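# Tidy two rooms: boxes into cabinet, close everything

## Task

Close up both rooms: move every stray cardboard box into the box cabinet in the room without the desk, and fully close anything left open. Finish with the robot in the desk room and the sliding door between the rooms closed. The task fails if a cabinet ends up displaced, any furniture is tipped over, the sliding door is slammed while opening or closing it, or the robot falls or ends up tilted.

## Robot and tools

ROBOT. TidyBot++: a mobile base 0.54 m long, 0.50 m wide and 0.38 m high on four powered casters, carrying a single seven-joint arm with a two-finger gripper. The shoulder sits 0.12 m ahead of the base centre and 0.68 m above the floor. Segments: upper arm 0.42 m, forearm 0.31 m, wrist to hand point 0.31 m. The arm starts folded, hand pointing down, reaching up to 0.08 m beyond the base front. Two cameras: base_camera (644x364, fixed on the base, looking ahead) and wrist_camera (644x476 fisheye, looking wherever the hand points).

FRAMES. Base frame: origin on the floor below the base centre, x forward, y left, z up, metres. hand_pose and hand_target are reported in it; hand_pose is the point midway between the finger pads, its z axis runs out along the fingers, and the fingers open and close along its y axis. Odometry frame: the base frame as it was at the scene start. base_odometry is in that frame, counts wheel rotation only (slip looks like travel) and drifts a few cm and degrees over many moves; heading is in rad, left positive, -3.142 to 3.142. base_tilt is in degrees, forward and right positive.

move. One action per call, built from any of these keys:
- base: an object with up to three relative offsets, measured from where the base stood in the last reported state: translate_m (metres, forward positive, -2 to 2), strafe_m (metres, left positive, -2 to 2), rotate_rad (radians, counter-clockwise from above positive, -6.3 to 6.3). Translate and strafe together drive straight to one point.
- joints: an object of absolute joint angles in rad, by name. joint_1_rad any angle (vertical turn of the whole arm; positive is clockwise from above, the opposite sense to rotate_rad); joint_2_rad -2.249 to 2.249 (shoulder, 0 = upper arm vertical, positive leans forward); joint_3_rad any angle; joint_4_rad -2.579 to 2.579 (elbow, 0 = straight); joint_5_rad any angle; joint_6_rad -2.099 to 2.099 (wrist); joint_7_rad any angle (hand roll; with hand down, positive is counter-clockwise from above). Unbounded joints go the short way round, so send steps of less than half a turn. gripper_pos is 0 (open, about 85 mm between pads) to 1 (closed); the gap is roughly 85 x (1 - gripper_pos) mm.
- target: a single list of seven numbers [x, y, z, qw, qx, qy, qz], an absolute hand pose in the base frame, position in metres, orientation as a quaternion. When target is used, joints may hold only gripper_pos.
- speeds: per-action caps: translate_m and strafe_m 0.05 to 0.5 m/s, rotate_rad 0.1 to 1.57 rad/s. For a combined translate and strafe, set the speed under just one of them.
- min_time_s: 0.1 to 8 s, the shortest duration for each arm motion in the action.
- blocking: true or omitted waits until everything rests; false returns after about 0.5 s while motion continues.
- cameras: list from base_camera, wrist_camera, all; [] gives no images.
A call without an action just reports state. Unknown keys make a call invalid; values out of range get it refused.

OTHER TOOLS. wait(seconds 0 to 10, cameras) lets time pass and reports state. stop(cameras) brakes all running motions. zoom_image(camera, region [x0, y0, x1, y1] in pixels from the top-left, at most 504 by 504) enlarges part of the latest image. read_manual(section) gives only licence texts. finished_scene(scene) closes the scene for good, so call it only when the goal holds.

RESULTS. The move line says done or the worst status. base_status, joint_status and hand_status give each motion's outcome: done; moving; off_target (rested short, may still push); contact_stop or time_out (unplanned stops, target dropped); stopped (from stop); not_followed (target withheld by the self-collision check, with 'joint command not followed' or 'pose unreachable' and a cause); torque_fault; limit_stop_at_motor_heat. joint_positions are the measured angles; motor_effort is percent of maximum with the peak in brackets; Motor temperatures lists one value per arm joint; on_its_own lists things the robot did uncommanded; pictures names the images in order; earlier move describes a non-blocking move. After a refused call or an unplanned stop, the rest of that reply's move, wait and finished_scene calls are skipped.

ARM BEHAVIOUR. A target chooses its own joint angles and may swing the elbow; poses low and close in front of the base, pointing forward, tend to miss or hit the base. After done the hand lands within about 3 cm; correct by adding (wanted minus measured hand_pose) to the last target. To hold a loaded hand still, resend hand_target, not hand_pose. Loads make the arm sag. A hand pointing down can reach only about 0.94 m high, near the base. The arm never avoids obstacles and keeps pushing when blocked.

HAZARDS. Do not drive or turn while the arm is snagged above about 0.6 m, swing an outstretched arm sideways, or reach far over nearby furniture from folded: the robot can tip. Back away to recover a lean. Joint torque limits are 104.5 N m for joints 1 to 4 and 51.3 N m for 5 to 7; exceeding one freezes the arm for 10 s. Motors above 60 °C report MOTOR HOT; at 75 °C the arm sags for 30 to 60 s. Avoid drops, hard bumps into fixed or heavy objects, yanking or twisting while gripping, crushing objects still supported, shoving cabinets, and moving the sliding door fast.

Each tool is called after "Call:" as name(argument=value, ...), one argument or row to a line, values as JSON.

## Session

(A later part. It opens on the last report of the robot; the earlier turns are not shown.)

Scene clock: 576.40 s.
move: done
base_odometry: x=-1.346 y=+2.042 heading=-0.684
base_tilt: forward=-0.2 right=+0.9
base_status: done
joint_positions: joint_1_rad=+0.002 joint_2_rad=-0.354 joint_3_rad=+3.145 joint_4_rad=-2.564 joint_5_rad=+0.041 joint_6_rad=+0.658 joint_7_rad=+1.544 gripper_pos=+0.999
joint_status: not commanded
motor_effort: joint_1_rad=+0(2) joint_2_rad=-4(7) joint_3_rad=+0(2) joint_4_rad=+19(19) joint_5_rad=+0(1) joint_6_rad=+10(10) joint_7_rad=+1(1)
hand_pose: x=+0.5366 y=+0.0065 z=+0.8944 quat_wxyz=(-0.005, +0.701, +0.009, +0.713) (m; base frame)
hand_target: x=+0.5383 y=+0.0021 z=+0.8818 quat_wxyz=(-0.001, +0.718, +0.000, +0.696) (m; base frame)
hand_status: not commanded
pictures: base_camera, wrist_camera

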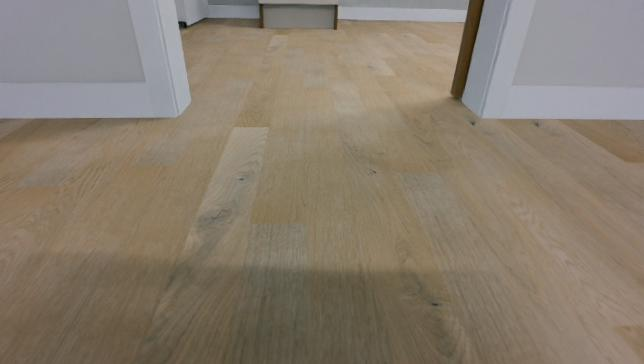

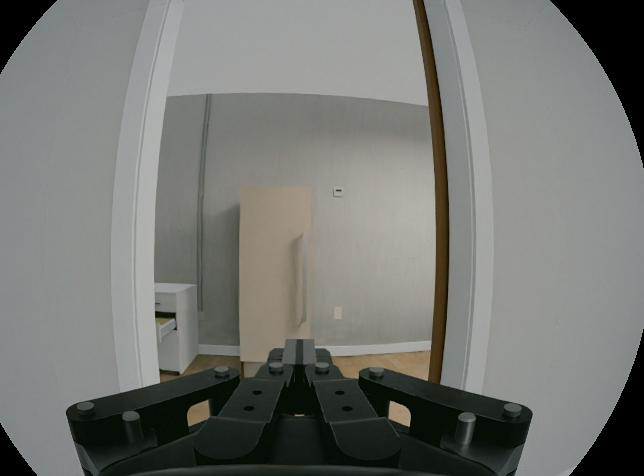

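Call:
zoom_image(
  camera="wrist_camera",
  region=[140, 170, 340, 390],
)

Call:
move(
  base={"translate_m": 1.75},
  speeds={"translate_m": 0.35},
)

Call:
zoom_image(
  camera="wrist_camera",
  region=[200, 0, 500, 400],
)

Call:
zoom_image(
  camera="base_camera",
  region=[150, 0, 500, 200],
)

Scaled by 2.291.

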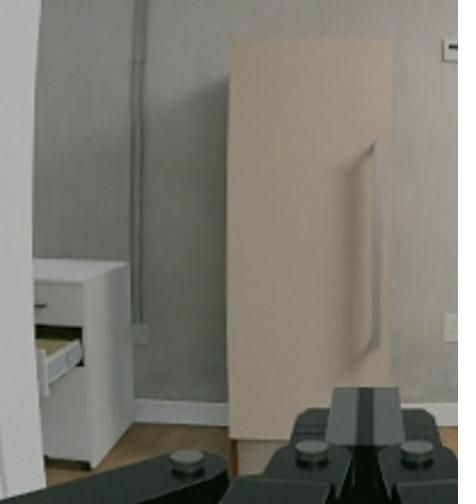

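Scene clock: 588.80 s.
move: done
base_odometry: x=+0.010 y=+0.936 heading=-0.683
base_tilt: forward=-0.2 right=+0.9
base_status: done
joint_positions: joint_1_rad=+0.002 joint_2_rad=-0.353 joint_3_rad=+3.145 joint_4_rad=-2.564 joint_5_rad=+0.041 joint_6_rad=+0.658 joint_7_rad=+1.544 gripper_pos=+0.999
joint_status: not commanded
motor_effort: joint_1_rad=+0(1) joint_2_rad=-5(8) joint_3_rad=+0(2) joint_4_rad=+19(20) joint_5_rad=+0(1) joint_6_rad=+10(11) joint_7_rad=+0(1)
hand_pose: x=+0.5369 y=+0.0065 z=+0.8938 quat_wxyz=(-0.005, +0.701, +0.009, +0.713) (m; base frame)
hand_target: x=+0.5383 y=+0.0021 z=+0.8818 quat_wxyz=(-0.001, +0.718, +0.000, +0.696) (m; base frame)
hand_status: not commanded
pictures: base_camera, wrist_camera

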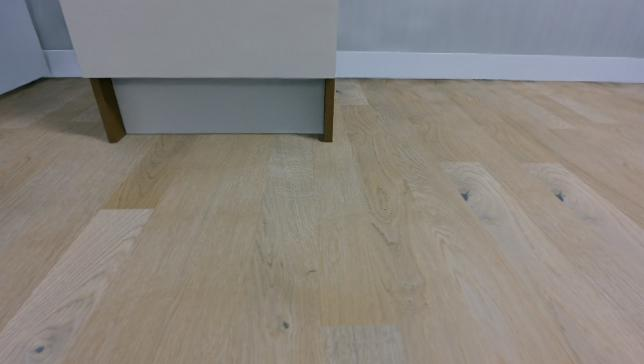

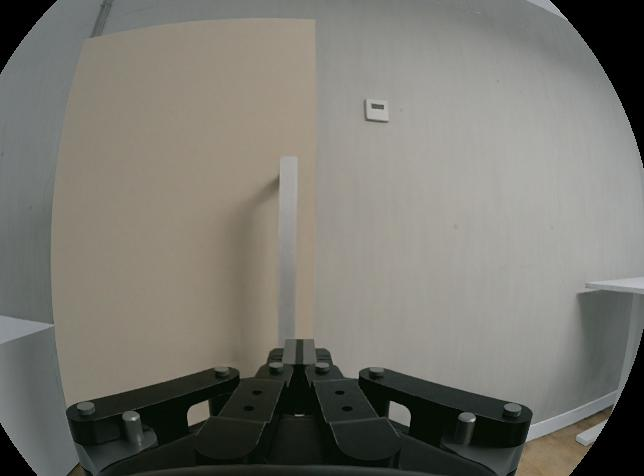

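Scaled by 1.260.

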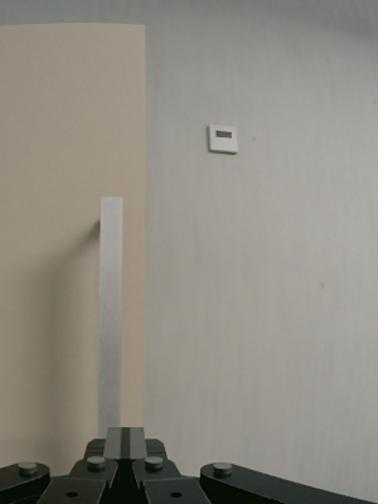

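Scaled by 1.440.

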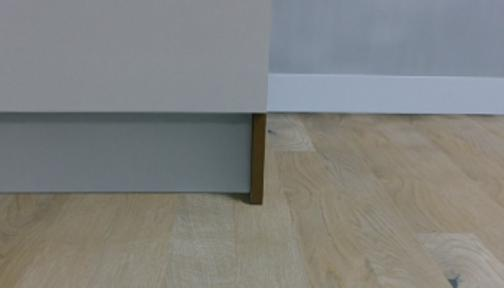

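Call:
move(
  base={"rotate_rad": 1.571},
)

Call:
zoom_image(
  camera="base_camera",
  region=[200, 30, 500, 180],
)

Scene clock: 600.03 s.
move: done
base_odometry: x=+0.010 y=+0.936 heading=+0.887
base_tilt: forward=-0.2 right=+0.9
base_status: done
joint_positions: joint_1_rad=+0.002 joint_2_rad=-0.353 joint_3_rad=+3.145 joint_4_rad=-2.564 joint_5_rad=+0.041 joint_6_rad=+0.658 joint_7_rad=+1.544 gripper_pos=+0.999
joint_status: not commanded
motor_effort: joint_1_rad=+0(3) joint_2_rad=-5(7) joint_3_rad=+1(2) joint_4_rad=+18(19) joint_5_rad=+0(1) joint_6_rad=+10(10) joint_7_rad=+0(1)
hand_pose: x=+0.5369 y=+0.0068 z=+0.8938 quat_wxyz=(-0.005, +0.701, +0.009, +0.713) (m; base frame)
hand_target: x=+0.5383 y=+0.0021 z=+0.8818 quat_wxyz=(-0.001, +0.718, +0.000, +0.696) (m; base frame)
hand_status: not commanded
pictures: base_camera, wrist_camera

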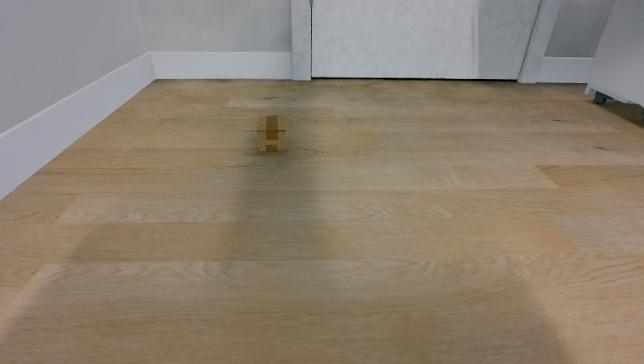

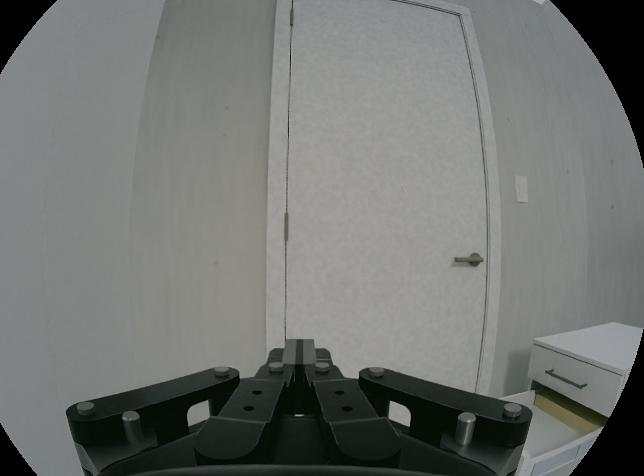

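Scaled by 1.680.

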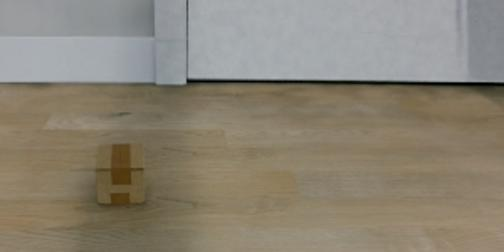

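Call:
move(
  base={"translate_m": 0.1, "strafe_m": 0.11},
  joints={"joint_1_rad": 0.0, "joint_2_rad": 1.457, "joint_3_rad": 3.14, "joint_4_rad": -1.74, "joint_5_rad": 0.0, "joint_6_rad": 0.9, "joint_7_rad": 1.57, "gripper_pos": 0},
  min_time_s=3,
)

Scene clock: 621.27 s.
move: done
base_odometry: x=-0.012 y=+1.083 heading=+0.888
base_tilt: forward=-0.2 right=+0.9
base_status: done
joint_positions: joint_1_rad=+0.001 joint_2_rad=+1.440 joint_3_rad=+3.145 joint_4_rad=-1.757 joint_5_rad=+0.041 joint_6_rad=+0.828 joint_7_rad=+1.544 gripper_pos=+0.000
joint_status: all done
motor_effort: joint_1_rad=+0(2) joint_2_rad=-35(38) joint_3_rad=-1(2) joint_4_rad=+4(20) joint_5_rad=+1(2) joint_6_rad=+7(11) joint_7_rad=+0(1)
hand_pose: x=+0.7363 y=+0.0080 z=+0.2002 quat_wxyz=(-0.012, +0.926, +0.006, +0.377) (m; base frame)
hand_target: x=+0.7524 y=+0.0022 z=+0.2090 quat_wxyz=(-0.001, +0.912, -0.001, +0.410) (m; base frame)
hand_status: not commanded
pictures: base_camera, wrist_camera

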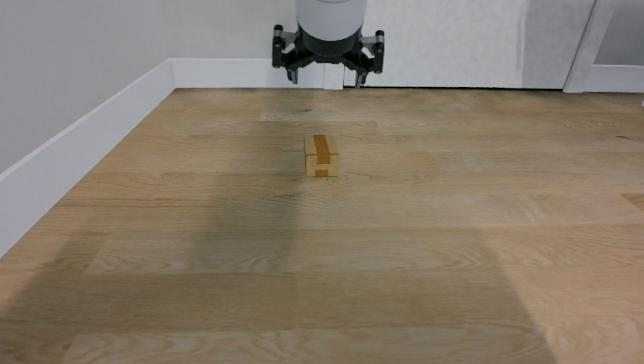

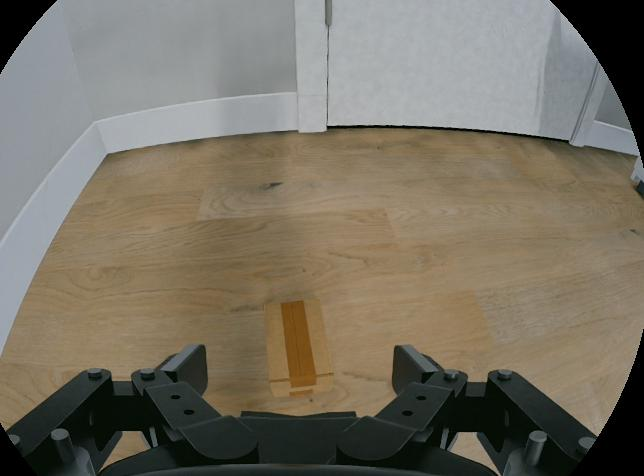

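Call:
move(
  base={"translate_m": 0.125},
  speeds={"translate_m": 0.15},
  joints={"joint_1_rad": 0.0, "joint_2_rad": 1.60, "joint_3_rad": 3.14, "joint_4_rad": -1.62, "joint_5_rad": 0.0, "joint_6_rad": 0.87, "joint_7_rad": 1.57},
  min_time_s=3,
)

Scene clock: 630.20 s.
move: done
base_odometry: x=+0.067 y=+1.180 heading=+0.888
base_tilt: forward=-0.2 right=+0.9
base_status: done
joint_positions: joint_1_rad=+0.001 joint_2_rad=+1.576 joint_3_rad=+3.145 joint_4_rad=-1.636 joint_5_rad=+0.041 joint_6_rad=+0.828 joint_7_rad=+1.544 gripper_pos=+0.000
joint_status: all done
motor_effort: joint_1_rad=+0(2) joint_2_rad=-35(37) joint_3_rad=-1(3) joint_4_rad=+4(6) joint_5_rad=+0(3) joint_6_rad=+7(8) joint_7_rad=+0(2)
hand_pose: x=+0.7315 y=+0.0080 z=+0.1401 quat_wxyz=(-0.012, +0.929, +0.006, +0.370) (m; base frame)
hand_target: x=+0.7364 y=+0.0022 z=+0.1374 quat_wxyz=(-0.001, +0.923, -0.001, +0.386) (m; base frame)
hand_status: not commanded
pictures: base_camera, wrist_camera

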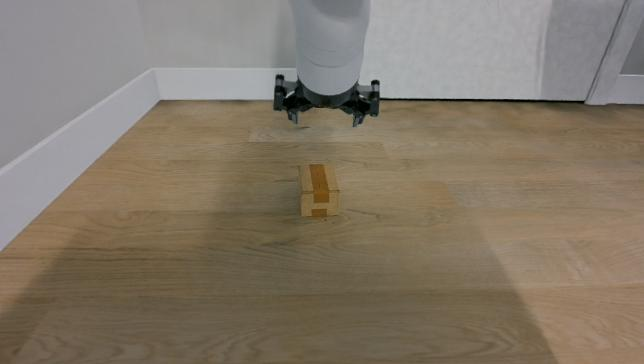

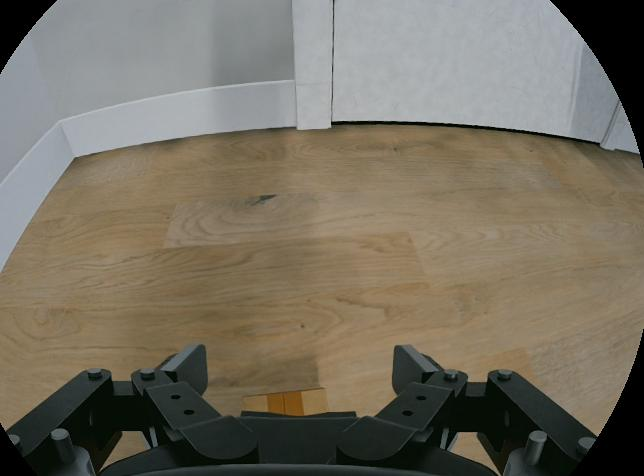

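Call:
move(
  base={"translate_m": 0.012, "strafe_m": 0.012},
  speeds={"translate_m": 0.05},
)

Scene clock: 636.77 s.
move: done
base_odometry: x=+0.066 y=+1.197 heading=+0.888
base_tilt: forward=-0.2 right=+0.9
base_status: done
joint_positions: joint_1_rad=+0.001 joint_2_rad=+1.577 joint_3_rad=+3.145 joint_4_rad=-1.633 joint_5_rad=+0.041 joint_6_rad=+0.828 joint_7_rad=+1.544 gripper_pos=+0.000
joint_status: not commanded
motor_effort: joint_1_rad=+0(2) joint_2_rad=-35(36) joint_3_rad=-1(2) joint_4_rad=+4(5) joint_5_rad=+1(2) joint_6_rad=+7(8) joint_7_rad=+0(1)
hand_pose: x=+0.7325 y=+0.0081 z=+0.1398 quat_wxyz=(-0.012, +0.929, +0.006, +0.371) (m; base frame)
hand_target: x=+0.7364 y=+0.0022 z=+0.1374 quat_wxyz=(-0.001, +0.923, -0.001, +0.386) (m; base frame)
hand_status: not commanded
pictures: base_camera, wrist_camera

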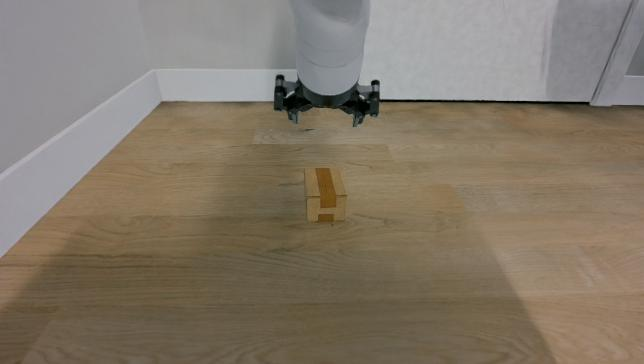

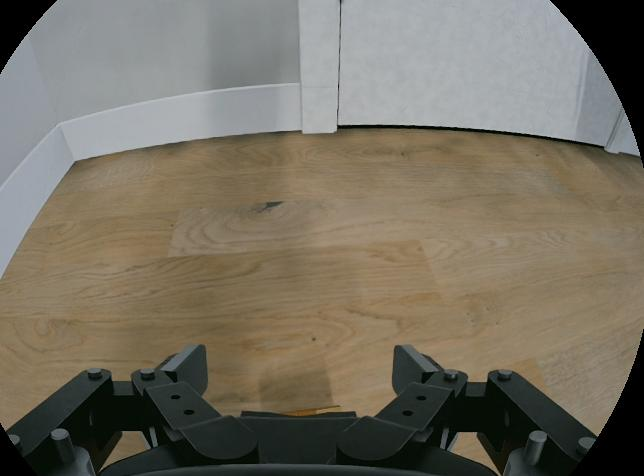

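Call:
move(
  joints={"joint_1_rad": 0.0, "joint_2_rad": 1.731, "joint_3_rad": 3.14, "joint_4_rad": -1.457, "joint_5_rad": 0.0, "joint_6_rad": 0.87, "joint_7_rad": 1.57},
  min_time_s=2,
)

Scene clock: 649.43 s.
move: done
base_odometry: x=+0.066 y=+1.197 heading=+0.888
base_tilt: forward=-0.2 right=+0.9
base_status: not commanded
joint_positions: joint_1_rad=+0.001 joint_2_rad=+1.707 joint_3_rad=+3.145 joint_4_rad=-1.473 joint_5_rad=+0.041 joint_6_rad=+0.828 joint_7_rad=+1.544 gripper_pos=+0.000
joint_status: all done
motor_effort: joint_1_rad=+0(2) joint_2_rad=-36(36) joint_3_rad=-2(3) joint_4_rad=+4(5) joint_5_rad=+0(3) joint_6_rad=+8(9) joint_7_rad=+0(2)
hand_pose: x=+0.7446 y=+0.0082 z=+0.0912 quat_wxyz=(-0.012, +0.923, +0.007, +0.384) (m; base frame)
hand_target: x=+0.7481 y=+0.0021 z=+0.0891 quat_wxyz=(-0.001, +0.916, -0.001, +0.400) (m; base frame)
hand_status: not commanded
pictures: base_camera, wrist_camera

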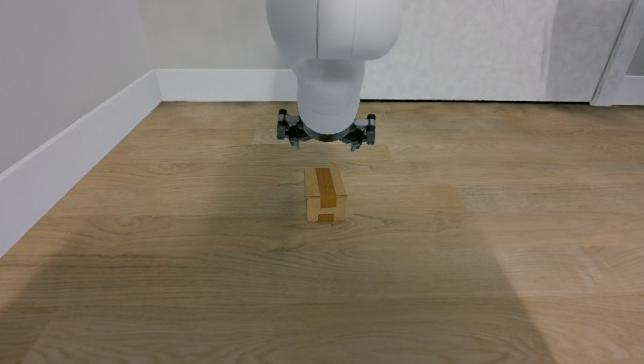

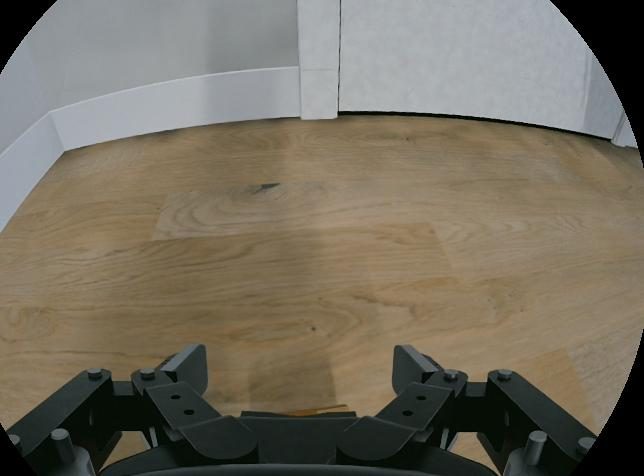

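Call:
move(
  joints={"joint_1_rad": 0.0, "joint_2_rad": 1.845, "joint_3_rad": 3.14, "joint_4_rad": -1.365, "joint_5_rad": 0.0, "joint_6_rad": 0.88, "joint_7_rad": 1.57},
  min_time_s=2,
)

Call:
zoom_image(
  camera="base_camera",
  region=[240, 90, 420, 240],
)

Scene clock: 661.27 s.
move: done
base_odometry: x=+0.066 y=+1.197 heading=+0.888
base_tilt: forward=-0.2 right=+0.9
base_status: not commanded
joint_positions: joint_1_rad=+0.001 joint_2_rad=+1.822 joint_3_rad=+3.145 joint_4_rad=-1.381 joint_5_rad=+0.041 joint_6_rad=+0.828 joint_7_rad=+1.544 gripper_pos=+0.000
joint_status: all done
motor_effort: joint_1_rad=+0(1) joint_2_rad=-33(36) joint_3_rad=-1(3) joint_4_rad=+4(5) joint_5_rad=+1(2) joint_6_rad=+7(9) joint_7_rad=+0(2)
hand_pose: x=+0.7229 y=+0.0084 z=+0.0391 quat_wxyz=(-0.012, +0.927, +0.007, +0.374) (m; base frame)
hand_target: x=+0.7284 y=+0.0021 z=+0.0400 quat_wxyz=(-0.001, +0.919, -0.001, +0.395) (m; base frame)
hand_status: not commanded
pictures: base_camera, wrist_camera

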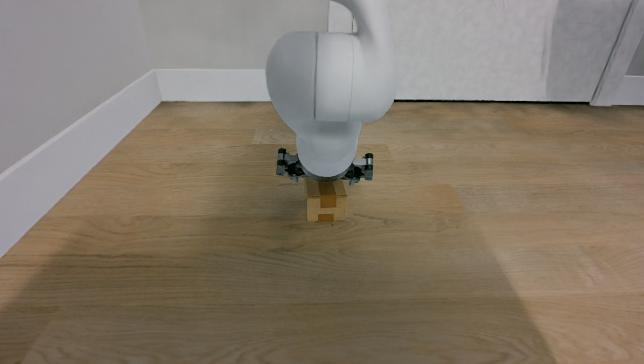

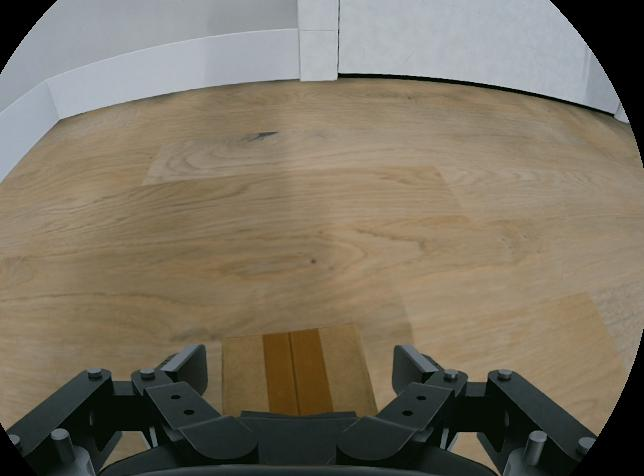

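Scaled by 2.800.

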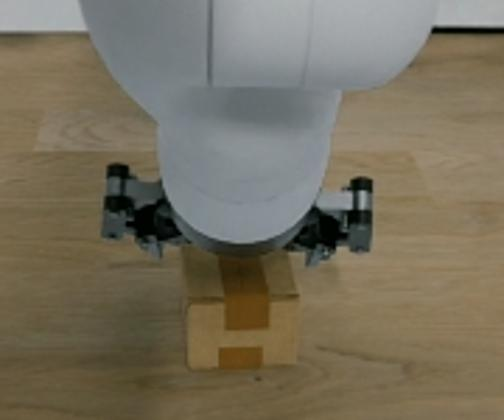

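Call:
move(
  joints={"gripper_pos": 0.32},
)

Scene clock: 664.90 s.
move: done
base_odometry: x=+0.066 y=+1.197 heading=+0.888
base_tilt: forward=-0.2 right=+0.9
base_status: not commanded
joint_positions: joint_1_rad=+0.001 joint_2_rad=+1.822 joint_3_rad=+3.145 joint_4_rad=-1.380 joint_5_rad=+0.041 joint_6_rad=+0.829 joint_7_rad=+1.544 gripper_pos=+0.315
joint_status: all done
motor_effort: joint_1_rad=+0(1) joint_2_rad=-33(35) joint_3_rad=-1(2) joint_4_rad=+4(4) joint_5_rad=+1(2) joint_6_rad=+7(8) joint_7_rad=+0(1)
hand_pose: x=+0.7236 y=+0.0084 z=+0.0394 quat_wxyz=(-0.012, +0.927, +0.007, +0.375) (m; base frame)
hand_target: x=+0.7284 y=+0.0021 z=+0.0400 quat_wxyz=(-0.001, +0.919, -0.001, +0.395) (m; base frame)
hand_status: not commanded
pictures: base_camera, wrist_camera

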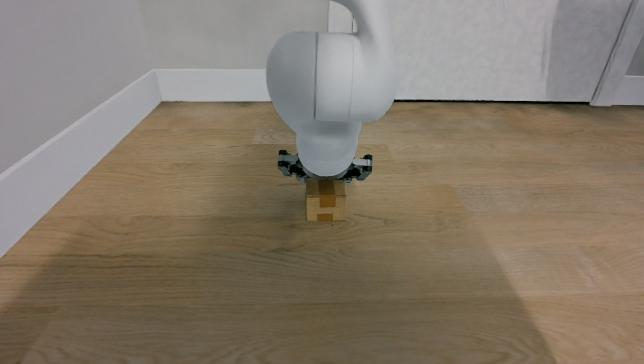

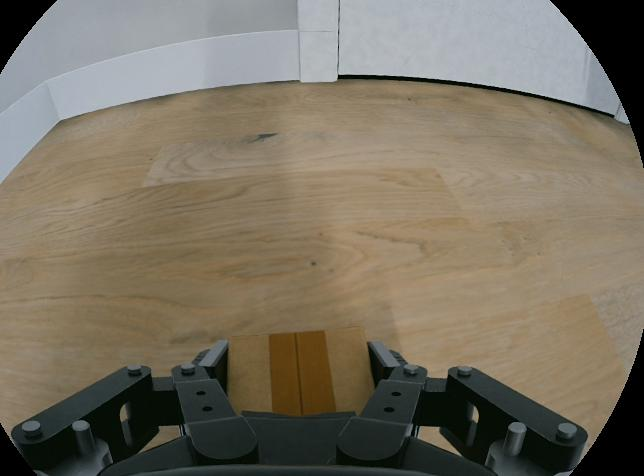

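Call:
move(
  joints={"gripper_pos": 0.45},
)

Scene clock: 668.57 s.
move: off_target
base_odometry: x=+0.066 y=+1.197 heading=+0.888
base_tilt: forward=-0.2 right=+0.9
base_status: not commanded
joint_positions: joint_1_rad=+0.001 joint_2_rad=+1.822 joint_3_rad=+3.145 joint_4_rad=-1.379 joint_5_rad=+0.041 joint_6_rad=+0.831 joint_7_rad=+1.544 gripper_pos=+0.345
joint_status: gripper_pos off_target (ended at +0.345, target +0.450)
motor_effort: joint_1_rad=+0(1) joint_2_rad=-33(33) joint_3_rad=-1(2) joint_4_rad=+4(4) joint_5_rad=+1(1) joint_6_rad=+7(7) joint_7_rad=+0(1)
hand_pose: x=+0.7245 y=+0.0084 z=+0.0400 quat_wxyz=(-0.012, +0.927, +0.007, +0.376) (m; base frame)
hand_target: x=+0.7284 y=+0.0021 z=+0.0400 quat_wxyz=(-0.001, +0.919, -0.001, +0.395) (m; base frame)
hand_status: not commanded
pictures: base_camera, wrist_camera

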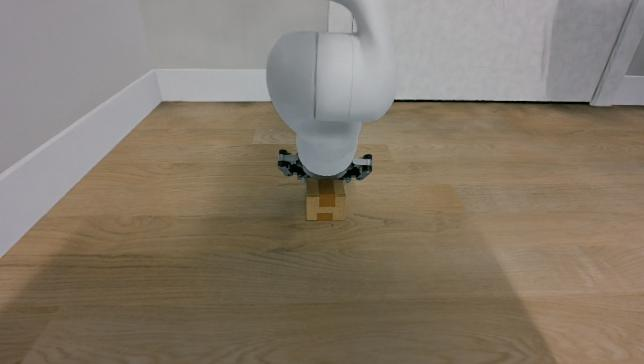

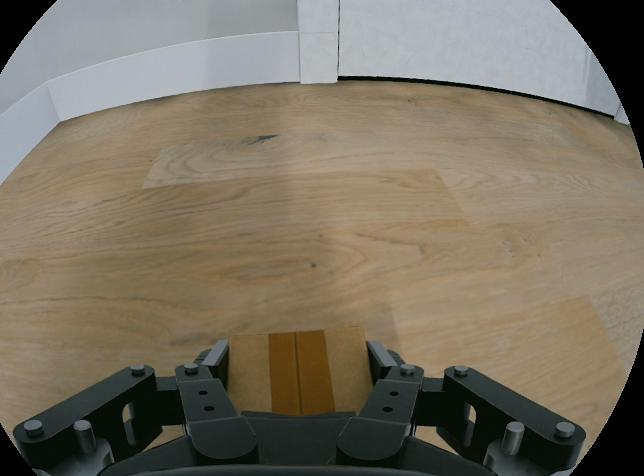

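Call:
move(
  joints={"joint_1_rad": 0.0, "joint_2_rad": 1.60, "joint_3_rad": 3.14, "joint_4_rad": -1.62, "joint_5_rad": 0.0, "joint_6_rad": 0.88, "joint_7_rad": 1.57},
  min_time_s=2,
)

Call:
move(
  joints={"joint_1_rad": 0.0, "joint_2_rad": 1.0, "joint_3_rad": 3.14, "joint_4_rad": -2.1, "joint_5_rad": 0.0, "joint_6_rad": 0.85, "joint_7_rad": 1.57},
  min_time_s=3,
)

Scene clock: 675.33 s.
move: done
base_odometry: x=+0.066 y=+1.197 heading=+0.888
base_tilt: forward=-0.2 right=+0.9
base_status: not commanded
joint_positions: joint_1_rad=+0.001 joint_2_rad=+1.639 joint_3_rad=+3.145 joint_4_rad=-1.610 joint_5_rad=+0.041 joint_6_rad=+0.831 joint_7_rad=+1.544 gripper_pos=+0.345
joint_status: all done
motor_effort: joint_1_rad=+0(1) joint_2_rad=-36(36) joint_3_rad=-1(2) joint_4_rad=+4(5) joint_5_rad=+1(2) joint_6_rad=+8(9) joint_7_rad=+0(2)
hand_pose: x=+0.7113 y=+0.0082 z=+0.1074 quat_wxyz=(-0.012, +0.935, +0.006, +0.354) (m; base frame)
hand_target: x=+0.7386 y=+0.0022 z=+0.1396 quat_wxyz=(-0.001, +0.921, -0.001, +0.390) (m; base frame)
hand_status: not commanded
pictures: base_camera, wrist_camera

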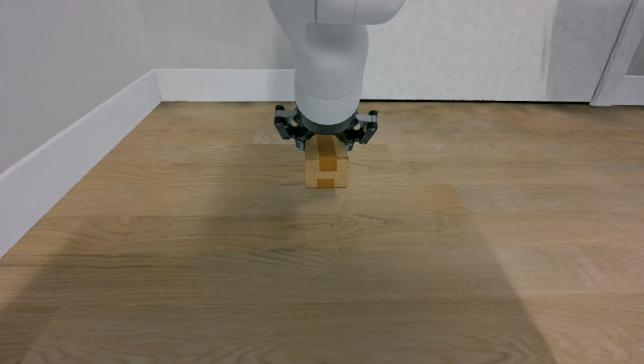

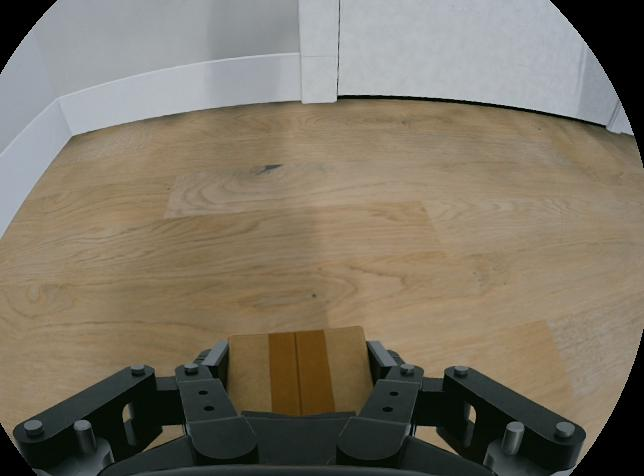

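Scene clock: 678.67 s.
move: done
base_odometry: x=+0.066 y=+1.197 heading=+0.888
base_tilt: forward=-0.2 right=+0.9
base_status: not commanded
joint_positions: joint_1_rad=+0.001 joint_2_rad=+1.034 joint_3_rad=+3.145 joint_4_rad=-2.090 joint_5_rad=+0.041 joint_6_rad=+0.831 joint_7_rad=+1.544 gripper_pos=+0.345
joint_status: all done
motor_effort: joint_1_rad=+0(1) joint_2_rad=-33(37) joint_3_rad=-1(3) joint_4_rad=+6(6) joint_5_rad=+1(2) joint_6_rad=+9(9) joint_7_rad=+0(2)
hand_pose: x=+0.7199 y=+0.0081 z=+0.3771 quat_wxyz=(-0.012, +0.911, +0.006, +0.412) (m; base frame)
hand_target: x=+0.7283 y=+0.0023 z=+0.3995 quat_wxyz=(-0.001, +0.902, +0.000, +0.431) (m; base frame)
hand_status: not commanded
pictures: base_camera, wrist_camera

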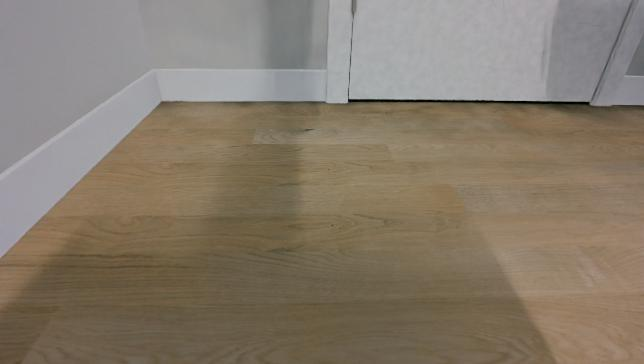

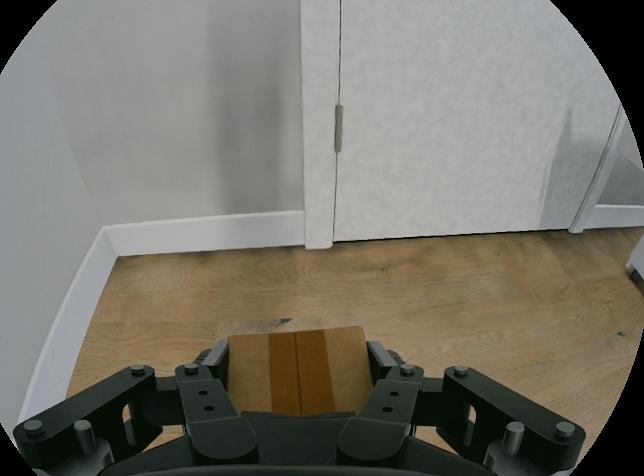

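Call:
move(
  base={"translate_m": -0.24, "strafe_m": -0.35},
  speeds={"translate_m": 0.3},
  joints={"joint_1_rad": 0.0, "joint_2_rad": 0.2, "joint_3_rad": 3.14, "joint_4_rad": -2.5, "joint_5_rad": 0.0, "joint_6_rad": 0.4, "joint_7_rad": 1.57},
  min_time_s=3,
)

Call:
move(
  base={"rotate_rad": 1.571},
  speeds={"rotate_rad": 0.8},
)

Scene clock: 690.90 s.
move: done
base_odometry: x=+0.186 y=+0.790 heading=+0.888
base_tilt: forward=-0.2 right=+0.9
base_status: done
joint_positions: joint_1_rad=+0.000 joint_2_rad=+0.224 joint_3_rad=+3.145 joint_4_rad=-2.489 joint_5_rad=+0.041 joint_6_rad=+0.469 joint_7_rad=+1.544 gripper_pos=+0.345
joint_status: all done
motor_effort: joint_1_rad=+0(3) joint_2_rad=-18(35) joint_3_rad=+0(2) joint_4_rad=+12(13) joint_5_rad=+1(3) joint_6_rad=+9(10) joint_7_rad=+1(2)
hand_pose: x=+0.5863 y=+0.0053 z=+0.6117 quat_wxyz=(-0.005, +0.901, +0.007, +0.433) (m; base frame)
hand_target: x=+0.5691 y=+0.0021 z=+0.6026 quat_wxyz=(-0.001, +0.913, +0.000, +0.408) (m; base frame)
hand_status: not commanded
pictures: base_camera, wrist_camera

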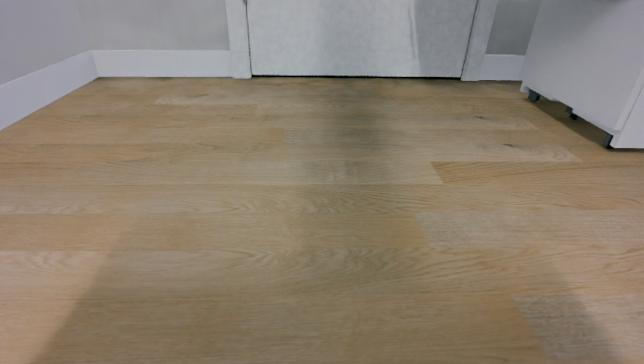

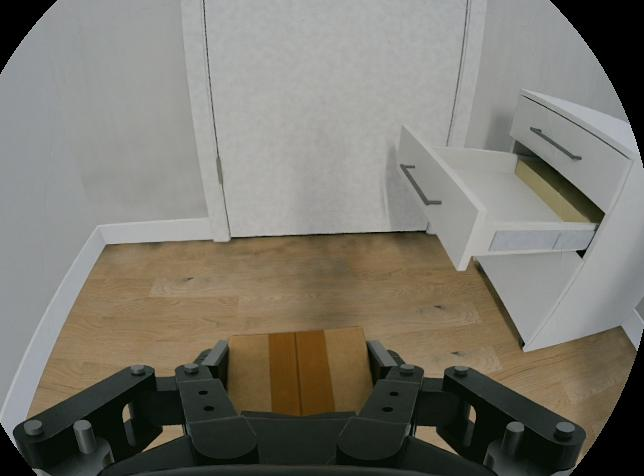

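Scene clock: 693.67 s.
move: done
base_odometry: x=+0.186 y=+0.790 heading=+2.458
base_tilt: forward=-0.2 right=+0.9
base_status: done
joint_positions: joint_1_rad=-0.001 joint_2_rad=+0.224 joint_3_rad=+3.145 joint_4_rad=-2.489 joint_5_rad=+0.041 joint_6_rad=+0.467 joint_7_rad=+1.544 gripper_pos=+0.345
joint_status: not commanded
motor_effort: joint_1_rad=+0(2) joint_2_rad=-18(19) joint_3_rad=+0(2) joint_4_rad=+12(13) joint_5_rad=+1(2) joint_6_rad=+9(9) joint_7_rad=+0(1)
hand_pose: x=+0.5859 y=+0.0058 z=+0.6114 quat_wxyz=(-0.005, +0.901, +0.007, +0.433) (m; base frame)
hand_target: x=+0.5691 y=+0.0021 z=+0.6026 quat_wxyz=(-0.001, +0.913, +0.000, +0.408) (m; base frame)
hand_status: not commanded
pictures: base_camera, wrist_camera

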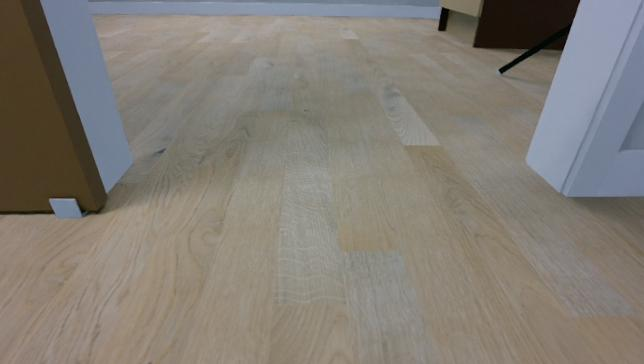

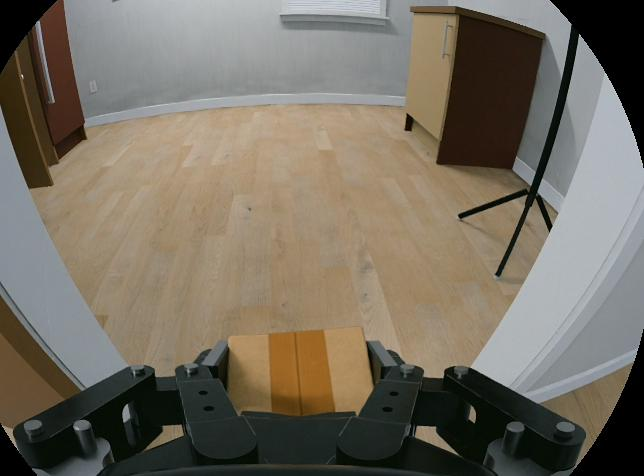

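Call:
move(
  base={"translate_m": 0.5, "strafe_m": -0.03},
  speeds={"translate_m": 0.3},
  cameras=["base_camera"],
)

Call:
move(
  base={"translate_m": 0.9},
  speeds={"translate_m": 0.35},
  cameras=["base_camera"],
)

Call:
move(
  base={"rotate_rad": 1.571},
  speeds={"rotate_rad": 0.8},
)

Scene clock: 702.33 s.
move: done
base_odometry: x=-0.183 y=+1.129 heading=+2.459
base_tilt: forward=-0.2 right=+0.9
base_status: done
joint_positions: joint_1_rad=-0.001 joint_2_rad=+0.219 joint_3_rad=+3.145 joint_4_rad=-2.496 joint_5_rad=+0.041 joint_6_rad=+0.463 joint_7_rad=+1.544 gripper_pos=+0.345
joint_status: not commanded
motor_effort: joint_1_rad=+1(1) joint_2_rad=-18(20) joint_3_rad=+0(1) joint_4_rad=+12(14) joint_5_rad=+0(1) joint_6_rad=+9(10) joint_7_rad=+0(1)
hand_pose: x=+0.5822 y=+0.0057 z=+0.6102 quat_wxyz=(-0.005, +0.903, +0.007, +0.430) (m; base frame)
hand_target: x=+0.5691 y=+0.0021 z=+0.6026 quat_wxyz=(-0.001, +0.913, +0.000, +0.408) (m; base frame)
hand_status: not commanded
pictures: base_camera

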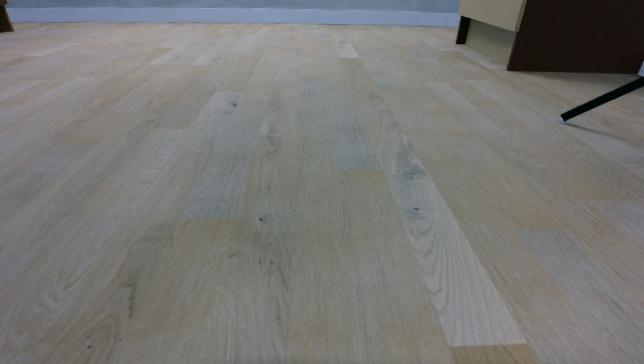

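Scene clock: 705.80 s.
move: done
base_odometry: x=-0.881 y=+1.697 heading=+2.459
base_tilt: forward=-0.2 right=+0.9
base_status: done
joint_positions: joint_1_rad=-0.001 joint_2_rad=+0.216 joint_3_rad=+3.145 joint_4_rad=-2.499 joint_5_rad=+0.041 joint_6_rad=+0.462 joint_7_rad=+1.544 gripper_pos=+0.345
joint_status: not commanded
motor_effort: joint_1_rad=+0(1) joint_2_rad=-17(20) joint_3_rad=+0(1) joint_4_rad=+12(14) joint_5_rad=+0(1) joint_6_rad=+9(10) joint_7_rad=+0(1)
hand_pose: x=+0.5805 y=+0.0057 z=+0.6099 quat_wxyz=(-0.005, +0.903, +0.007, +0.429) (m; base frame)
hand_target: x=+0.5691 y=+0.0021 z=+0.6026 quat_wxyz=(-0.001, +0.913, +0.000, +0.408) (m; base frame)
hand_status: not commanded
pictures: base_camera

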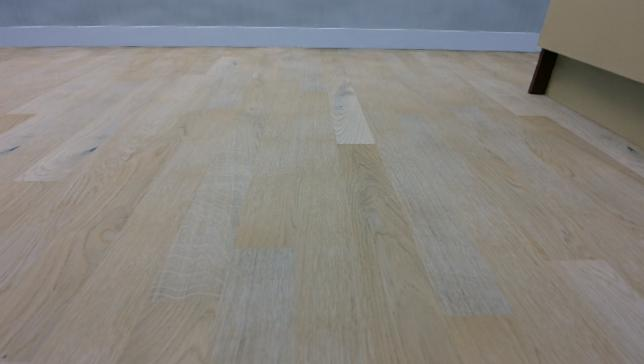

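Scene clock: 708.57 s.
move: done
base_odometry: x=-0.881 y=+1.697 heading=-2.254
base_tilt: forward=-0.2 right=+0.9
base_status: done
joint_positions: joint_1_rad=-0.001 joint_2_rad=+0.216 joint_3_rad=+3.145 joint_4_rad=-2.499 joint_5_rad=+0.041 joint_6_rad=+0.462 joint_7_rad=+1.544 gripper_pos=+0.345
joint_status: not commanded
motor_effort: joint_1_rad=+0(2) joint_2_rad=-17(19) joint_3_rad=-1(2) joint_4_rad=+12(13) joint_5_rad=+0(2) joint_6_rad=+9(9) joint_7_rad=+0(1)
hand_pose: x=+0.5805 y=+0.0058 z=+0.6099 quat_wxyz=(-0.005, +0.903, +0.008, +0.429) (m; base frame)
hand_target: x=+0.5691 y=+0.0021 z=+0.6026 quat_wxyz=(-0.001, +0.913, +0.000, +0.408) (m; base frame)
hand_status: not commanded
pictures: base_camera, wrist_camera

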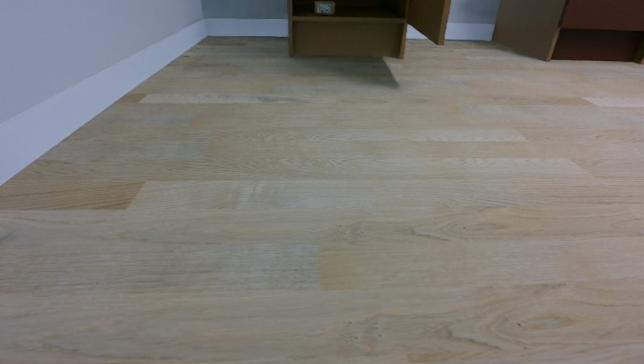

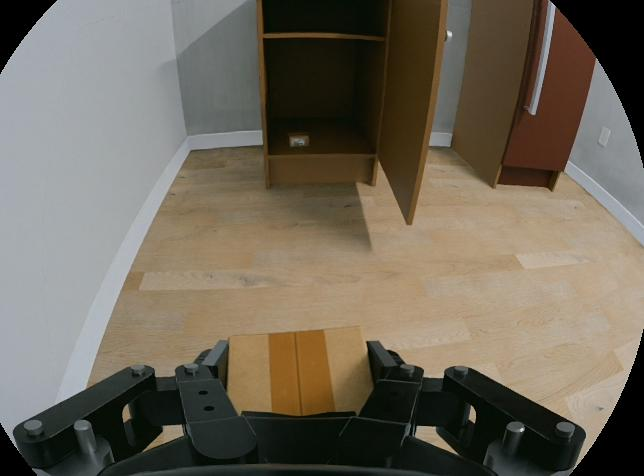

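Call:
move(
  base={"translate_m": 0.75, "strafe_m": 0.05},
  speeds={"translate_m": 0.3},
)

Call:
zoom_image(
  camera="base_camera",
  region=[230, 0, 644, 160],
)

Scene clock: 730.40 s.
move: done
base_odometry: x=-1.317 y=+1.084 heading=-2.253
base_tilt: forward=-0.2 right=+0.9
base_status: done
joint_positions: joint_1_rad=-0.001 joint_2_rad=+0.215 joint_3_rad=+3.145 joint_4_rad=-2.500 joint_5_rad=+0.041 joint_6_rad=+0.461 joint_7_rad=+1.544 gripper_pos=+0.345
joint_status: not commanded
motor_effort: joint_1_rad=+0(2) joint_2_rad=-17(19) joint_3_rad=+0(1) joint_4_rad=+12(14) joint_5_rad=+0(1) joint_6_rad=+9(9) joint_7_rad=+0(1)
hand_pose: x=+0.5802 y=+0.0058 z=+0.6102 quat_wxyz=(-0.005, +0.903, +0.008, +0.429) (m; base frame)
hand_target: x=+0.5691 y=+0.0021 z=+0.6026 quat_wxyz=(-0.001, +0.913, +0.000, +0.408) (m; base frame)
hand_status: not commanded
pictures: base_camera, wrist_camera

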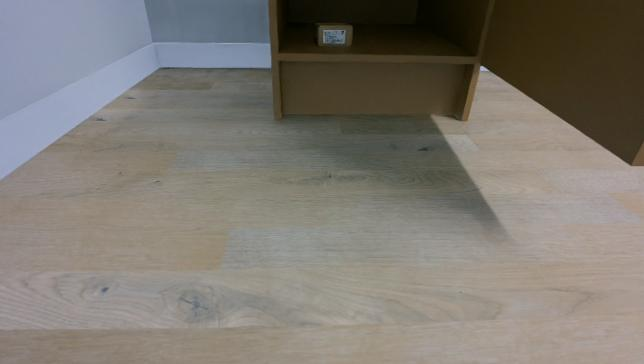

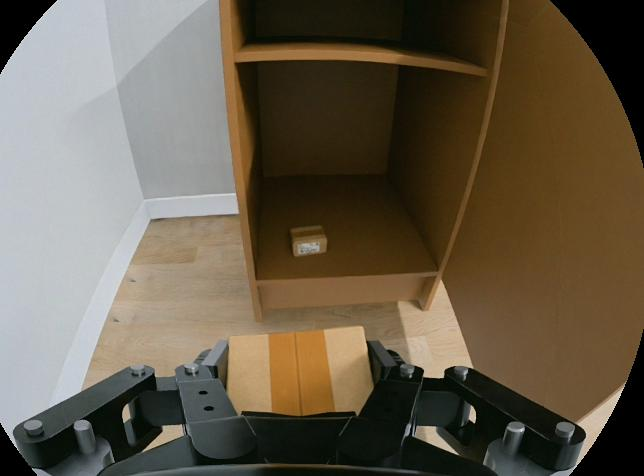

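Scaled by 1.217.

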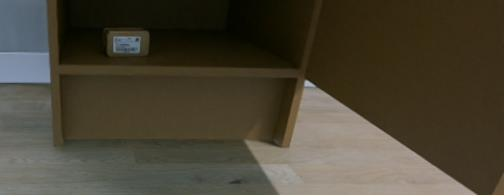

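Call:
move(
  base={"strafe_m": 0.03},
  speeds={"strafe_m": 0.1},
  joints={"joint_1_rad": 0.35, "joint_2_rad": 1.17, "joint_3_rad": 3.14, "joint_4_rad": -1.92, "joint_5_rad": 0.0, "joint_6_rad": 0.76, "joint_7_rad": 1.57},
  min_time_s=4,
)

Scene clock: 759.83 s.
move: done
base_odometry: x=-1.293 y=+1.065 heading=-2.254
base_tilt: forward=-0.2 right=+0.9
base_status: done
joint_positions: joint_1_rad=+0.340 joint_2_rad=+1.159 joint_3_rad=+3.145 joint_4_rad=-1.938 joint_5_rad=+0.041 joint_6_rad=+0.684 joint_7_rad=+1.544 gripper_pos=+0.345
joint_status: all done
motor_effort: joint_1_rad=+1(2) joint_2_rad=-35(36) joint_3_rad=-1(2) joint_4_rad=+5(13) joint_5_rad=+0(2) joint_6_rad=+8(10) joint_7_rad=+1(1)
hand_pose: x=+0.6934 y=-0.1953 z=+0.3038 quat_wxyz=(+0.051, +0.922, -0.151, +0.353) (m; base frame)
hand_target: x=+0.7110 y=-0.2137 z=+0.3178 quat_wxyz=(+0.068, +0.905, -0.160, +0.389) (m; base frame)
hand_status: not commanded
pictures: base_camera, wrist_camera

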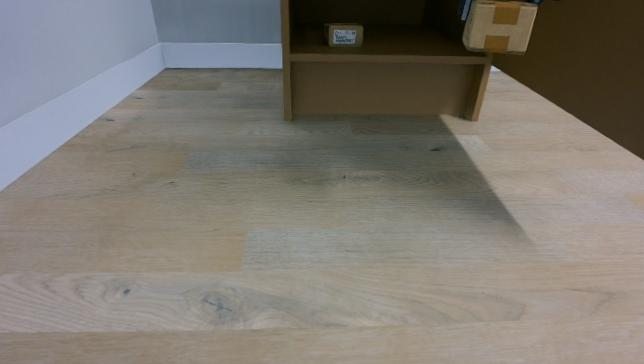

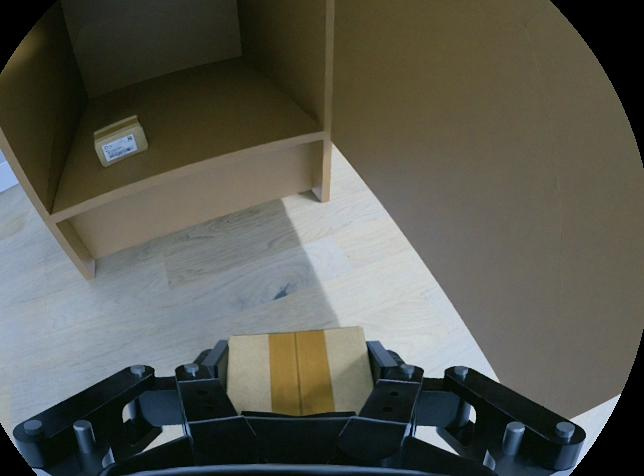

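Call:
move(
  base={"translate_m": 0.4},
  speeds={"translate_m": 0.15},
)

Scene clock: 769.20 s.
move: done
base_odometry: x=-1.546 y=+0.754 heading=-2.253
base_tilt: forward=-0.2 right=+0.9
base_status: done
joint_positions: joint_1_rad=+0.344 joint_2_rad=+1.160 joint_3_rad=+3.145 joint_4_rad=-1.929 joint_5_rad=+0.041 joint_6_rad=+0.689 joint_7_rad=+1.544 gripper_pos=+0.345
joint_status: not commanded
motor_effort: joint_1_rad=+0(2) joint_2_rad=-35(37) joint_3_rad=-1(2) joint_4_rad=+6(7) joint_5_rad=+1(1) joint_6_rad=+8(9) joint_7_rad=+0(1)
hand_pose: x=+0.6982 y=-0.1994 z=+0.3064 quat_wxyz=(+0.053, +0.919, -0.152, +0.359) (m; base frame)
hand_target: x=+0.7110 y=-0.2137 z=+0.3178 quat_wxyz=(+0.068, +0.905, -0.160, +0.389) (m; base frame)
hand_status: not commanded
pictures: base_camera, wrist_camera

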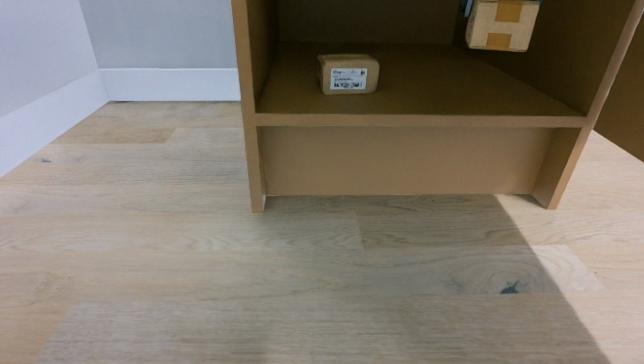

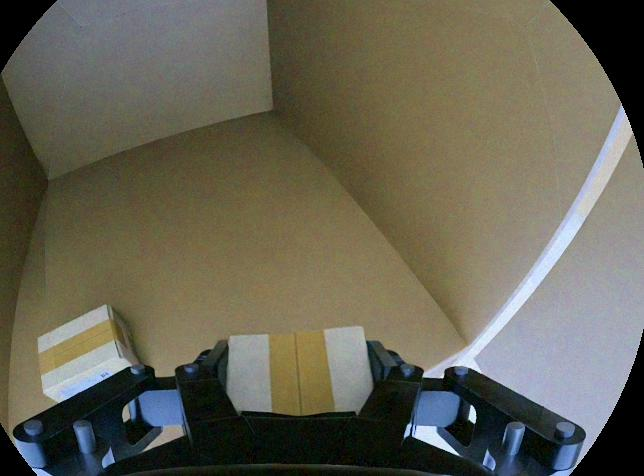

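Call:
move(
  base={"translate_m": 0.15},
  speeds={"translate_m": 0.1},
)

Scene clock: 787.37 s.
move: time_out
base_odometry: x=-1.637 y=+0.641 heading=-2.256
base_tilt: forward=-0.3 right=+0.9
base_status: translate_m time_out (by the wheels' count: +0.146 of +0.150)
joint_positions: joint_1_rad=+0.450 joint_2_rad=+1.144 joint_3_rad=+3.140 joint_4_rad=-1.925 joint_5_rad=+0.041 joint_6_rad=+0.691 joint_7_rad=+1.544 gripper_pos=+0.345
joint_status: not commanded
motor_effort: joint_1_rad=-24(24) joint_2_rad=-31(37) joint_3_rad=-1(5) joint_4_rad=+6(8) joint_5_rad=+1(2) joint_6_rad=+8(9) joint_7_rad=+0(1)
hand_pose: x=+0.6826 y=-0.2605 z=+0.3176 quat_wxyz=(+0.071, +0.906, -0.200, +0.366) (m; base frame)
hand_target: x=+0.7110 y=-0.2137 z=+0.3178 quat_wxyz=(+0.068, +0.905, -0.160, +0.389) (m; base frame)
hand_status: not commanded
pictures: base_camera, wrist_camera

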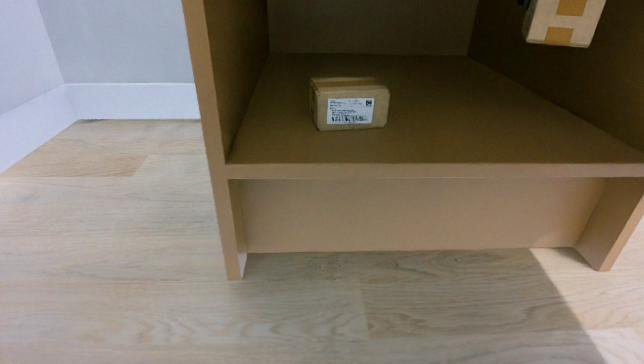

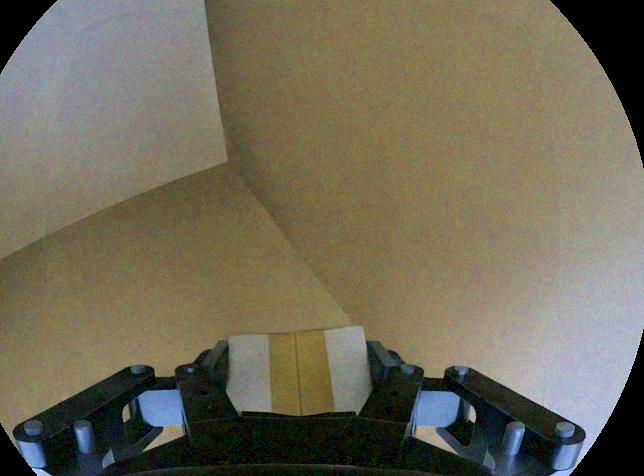

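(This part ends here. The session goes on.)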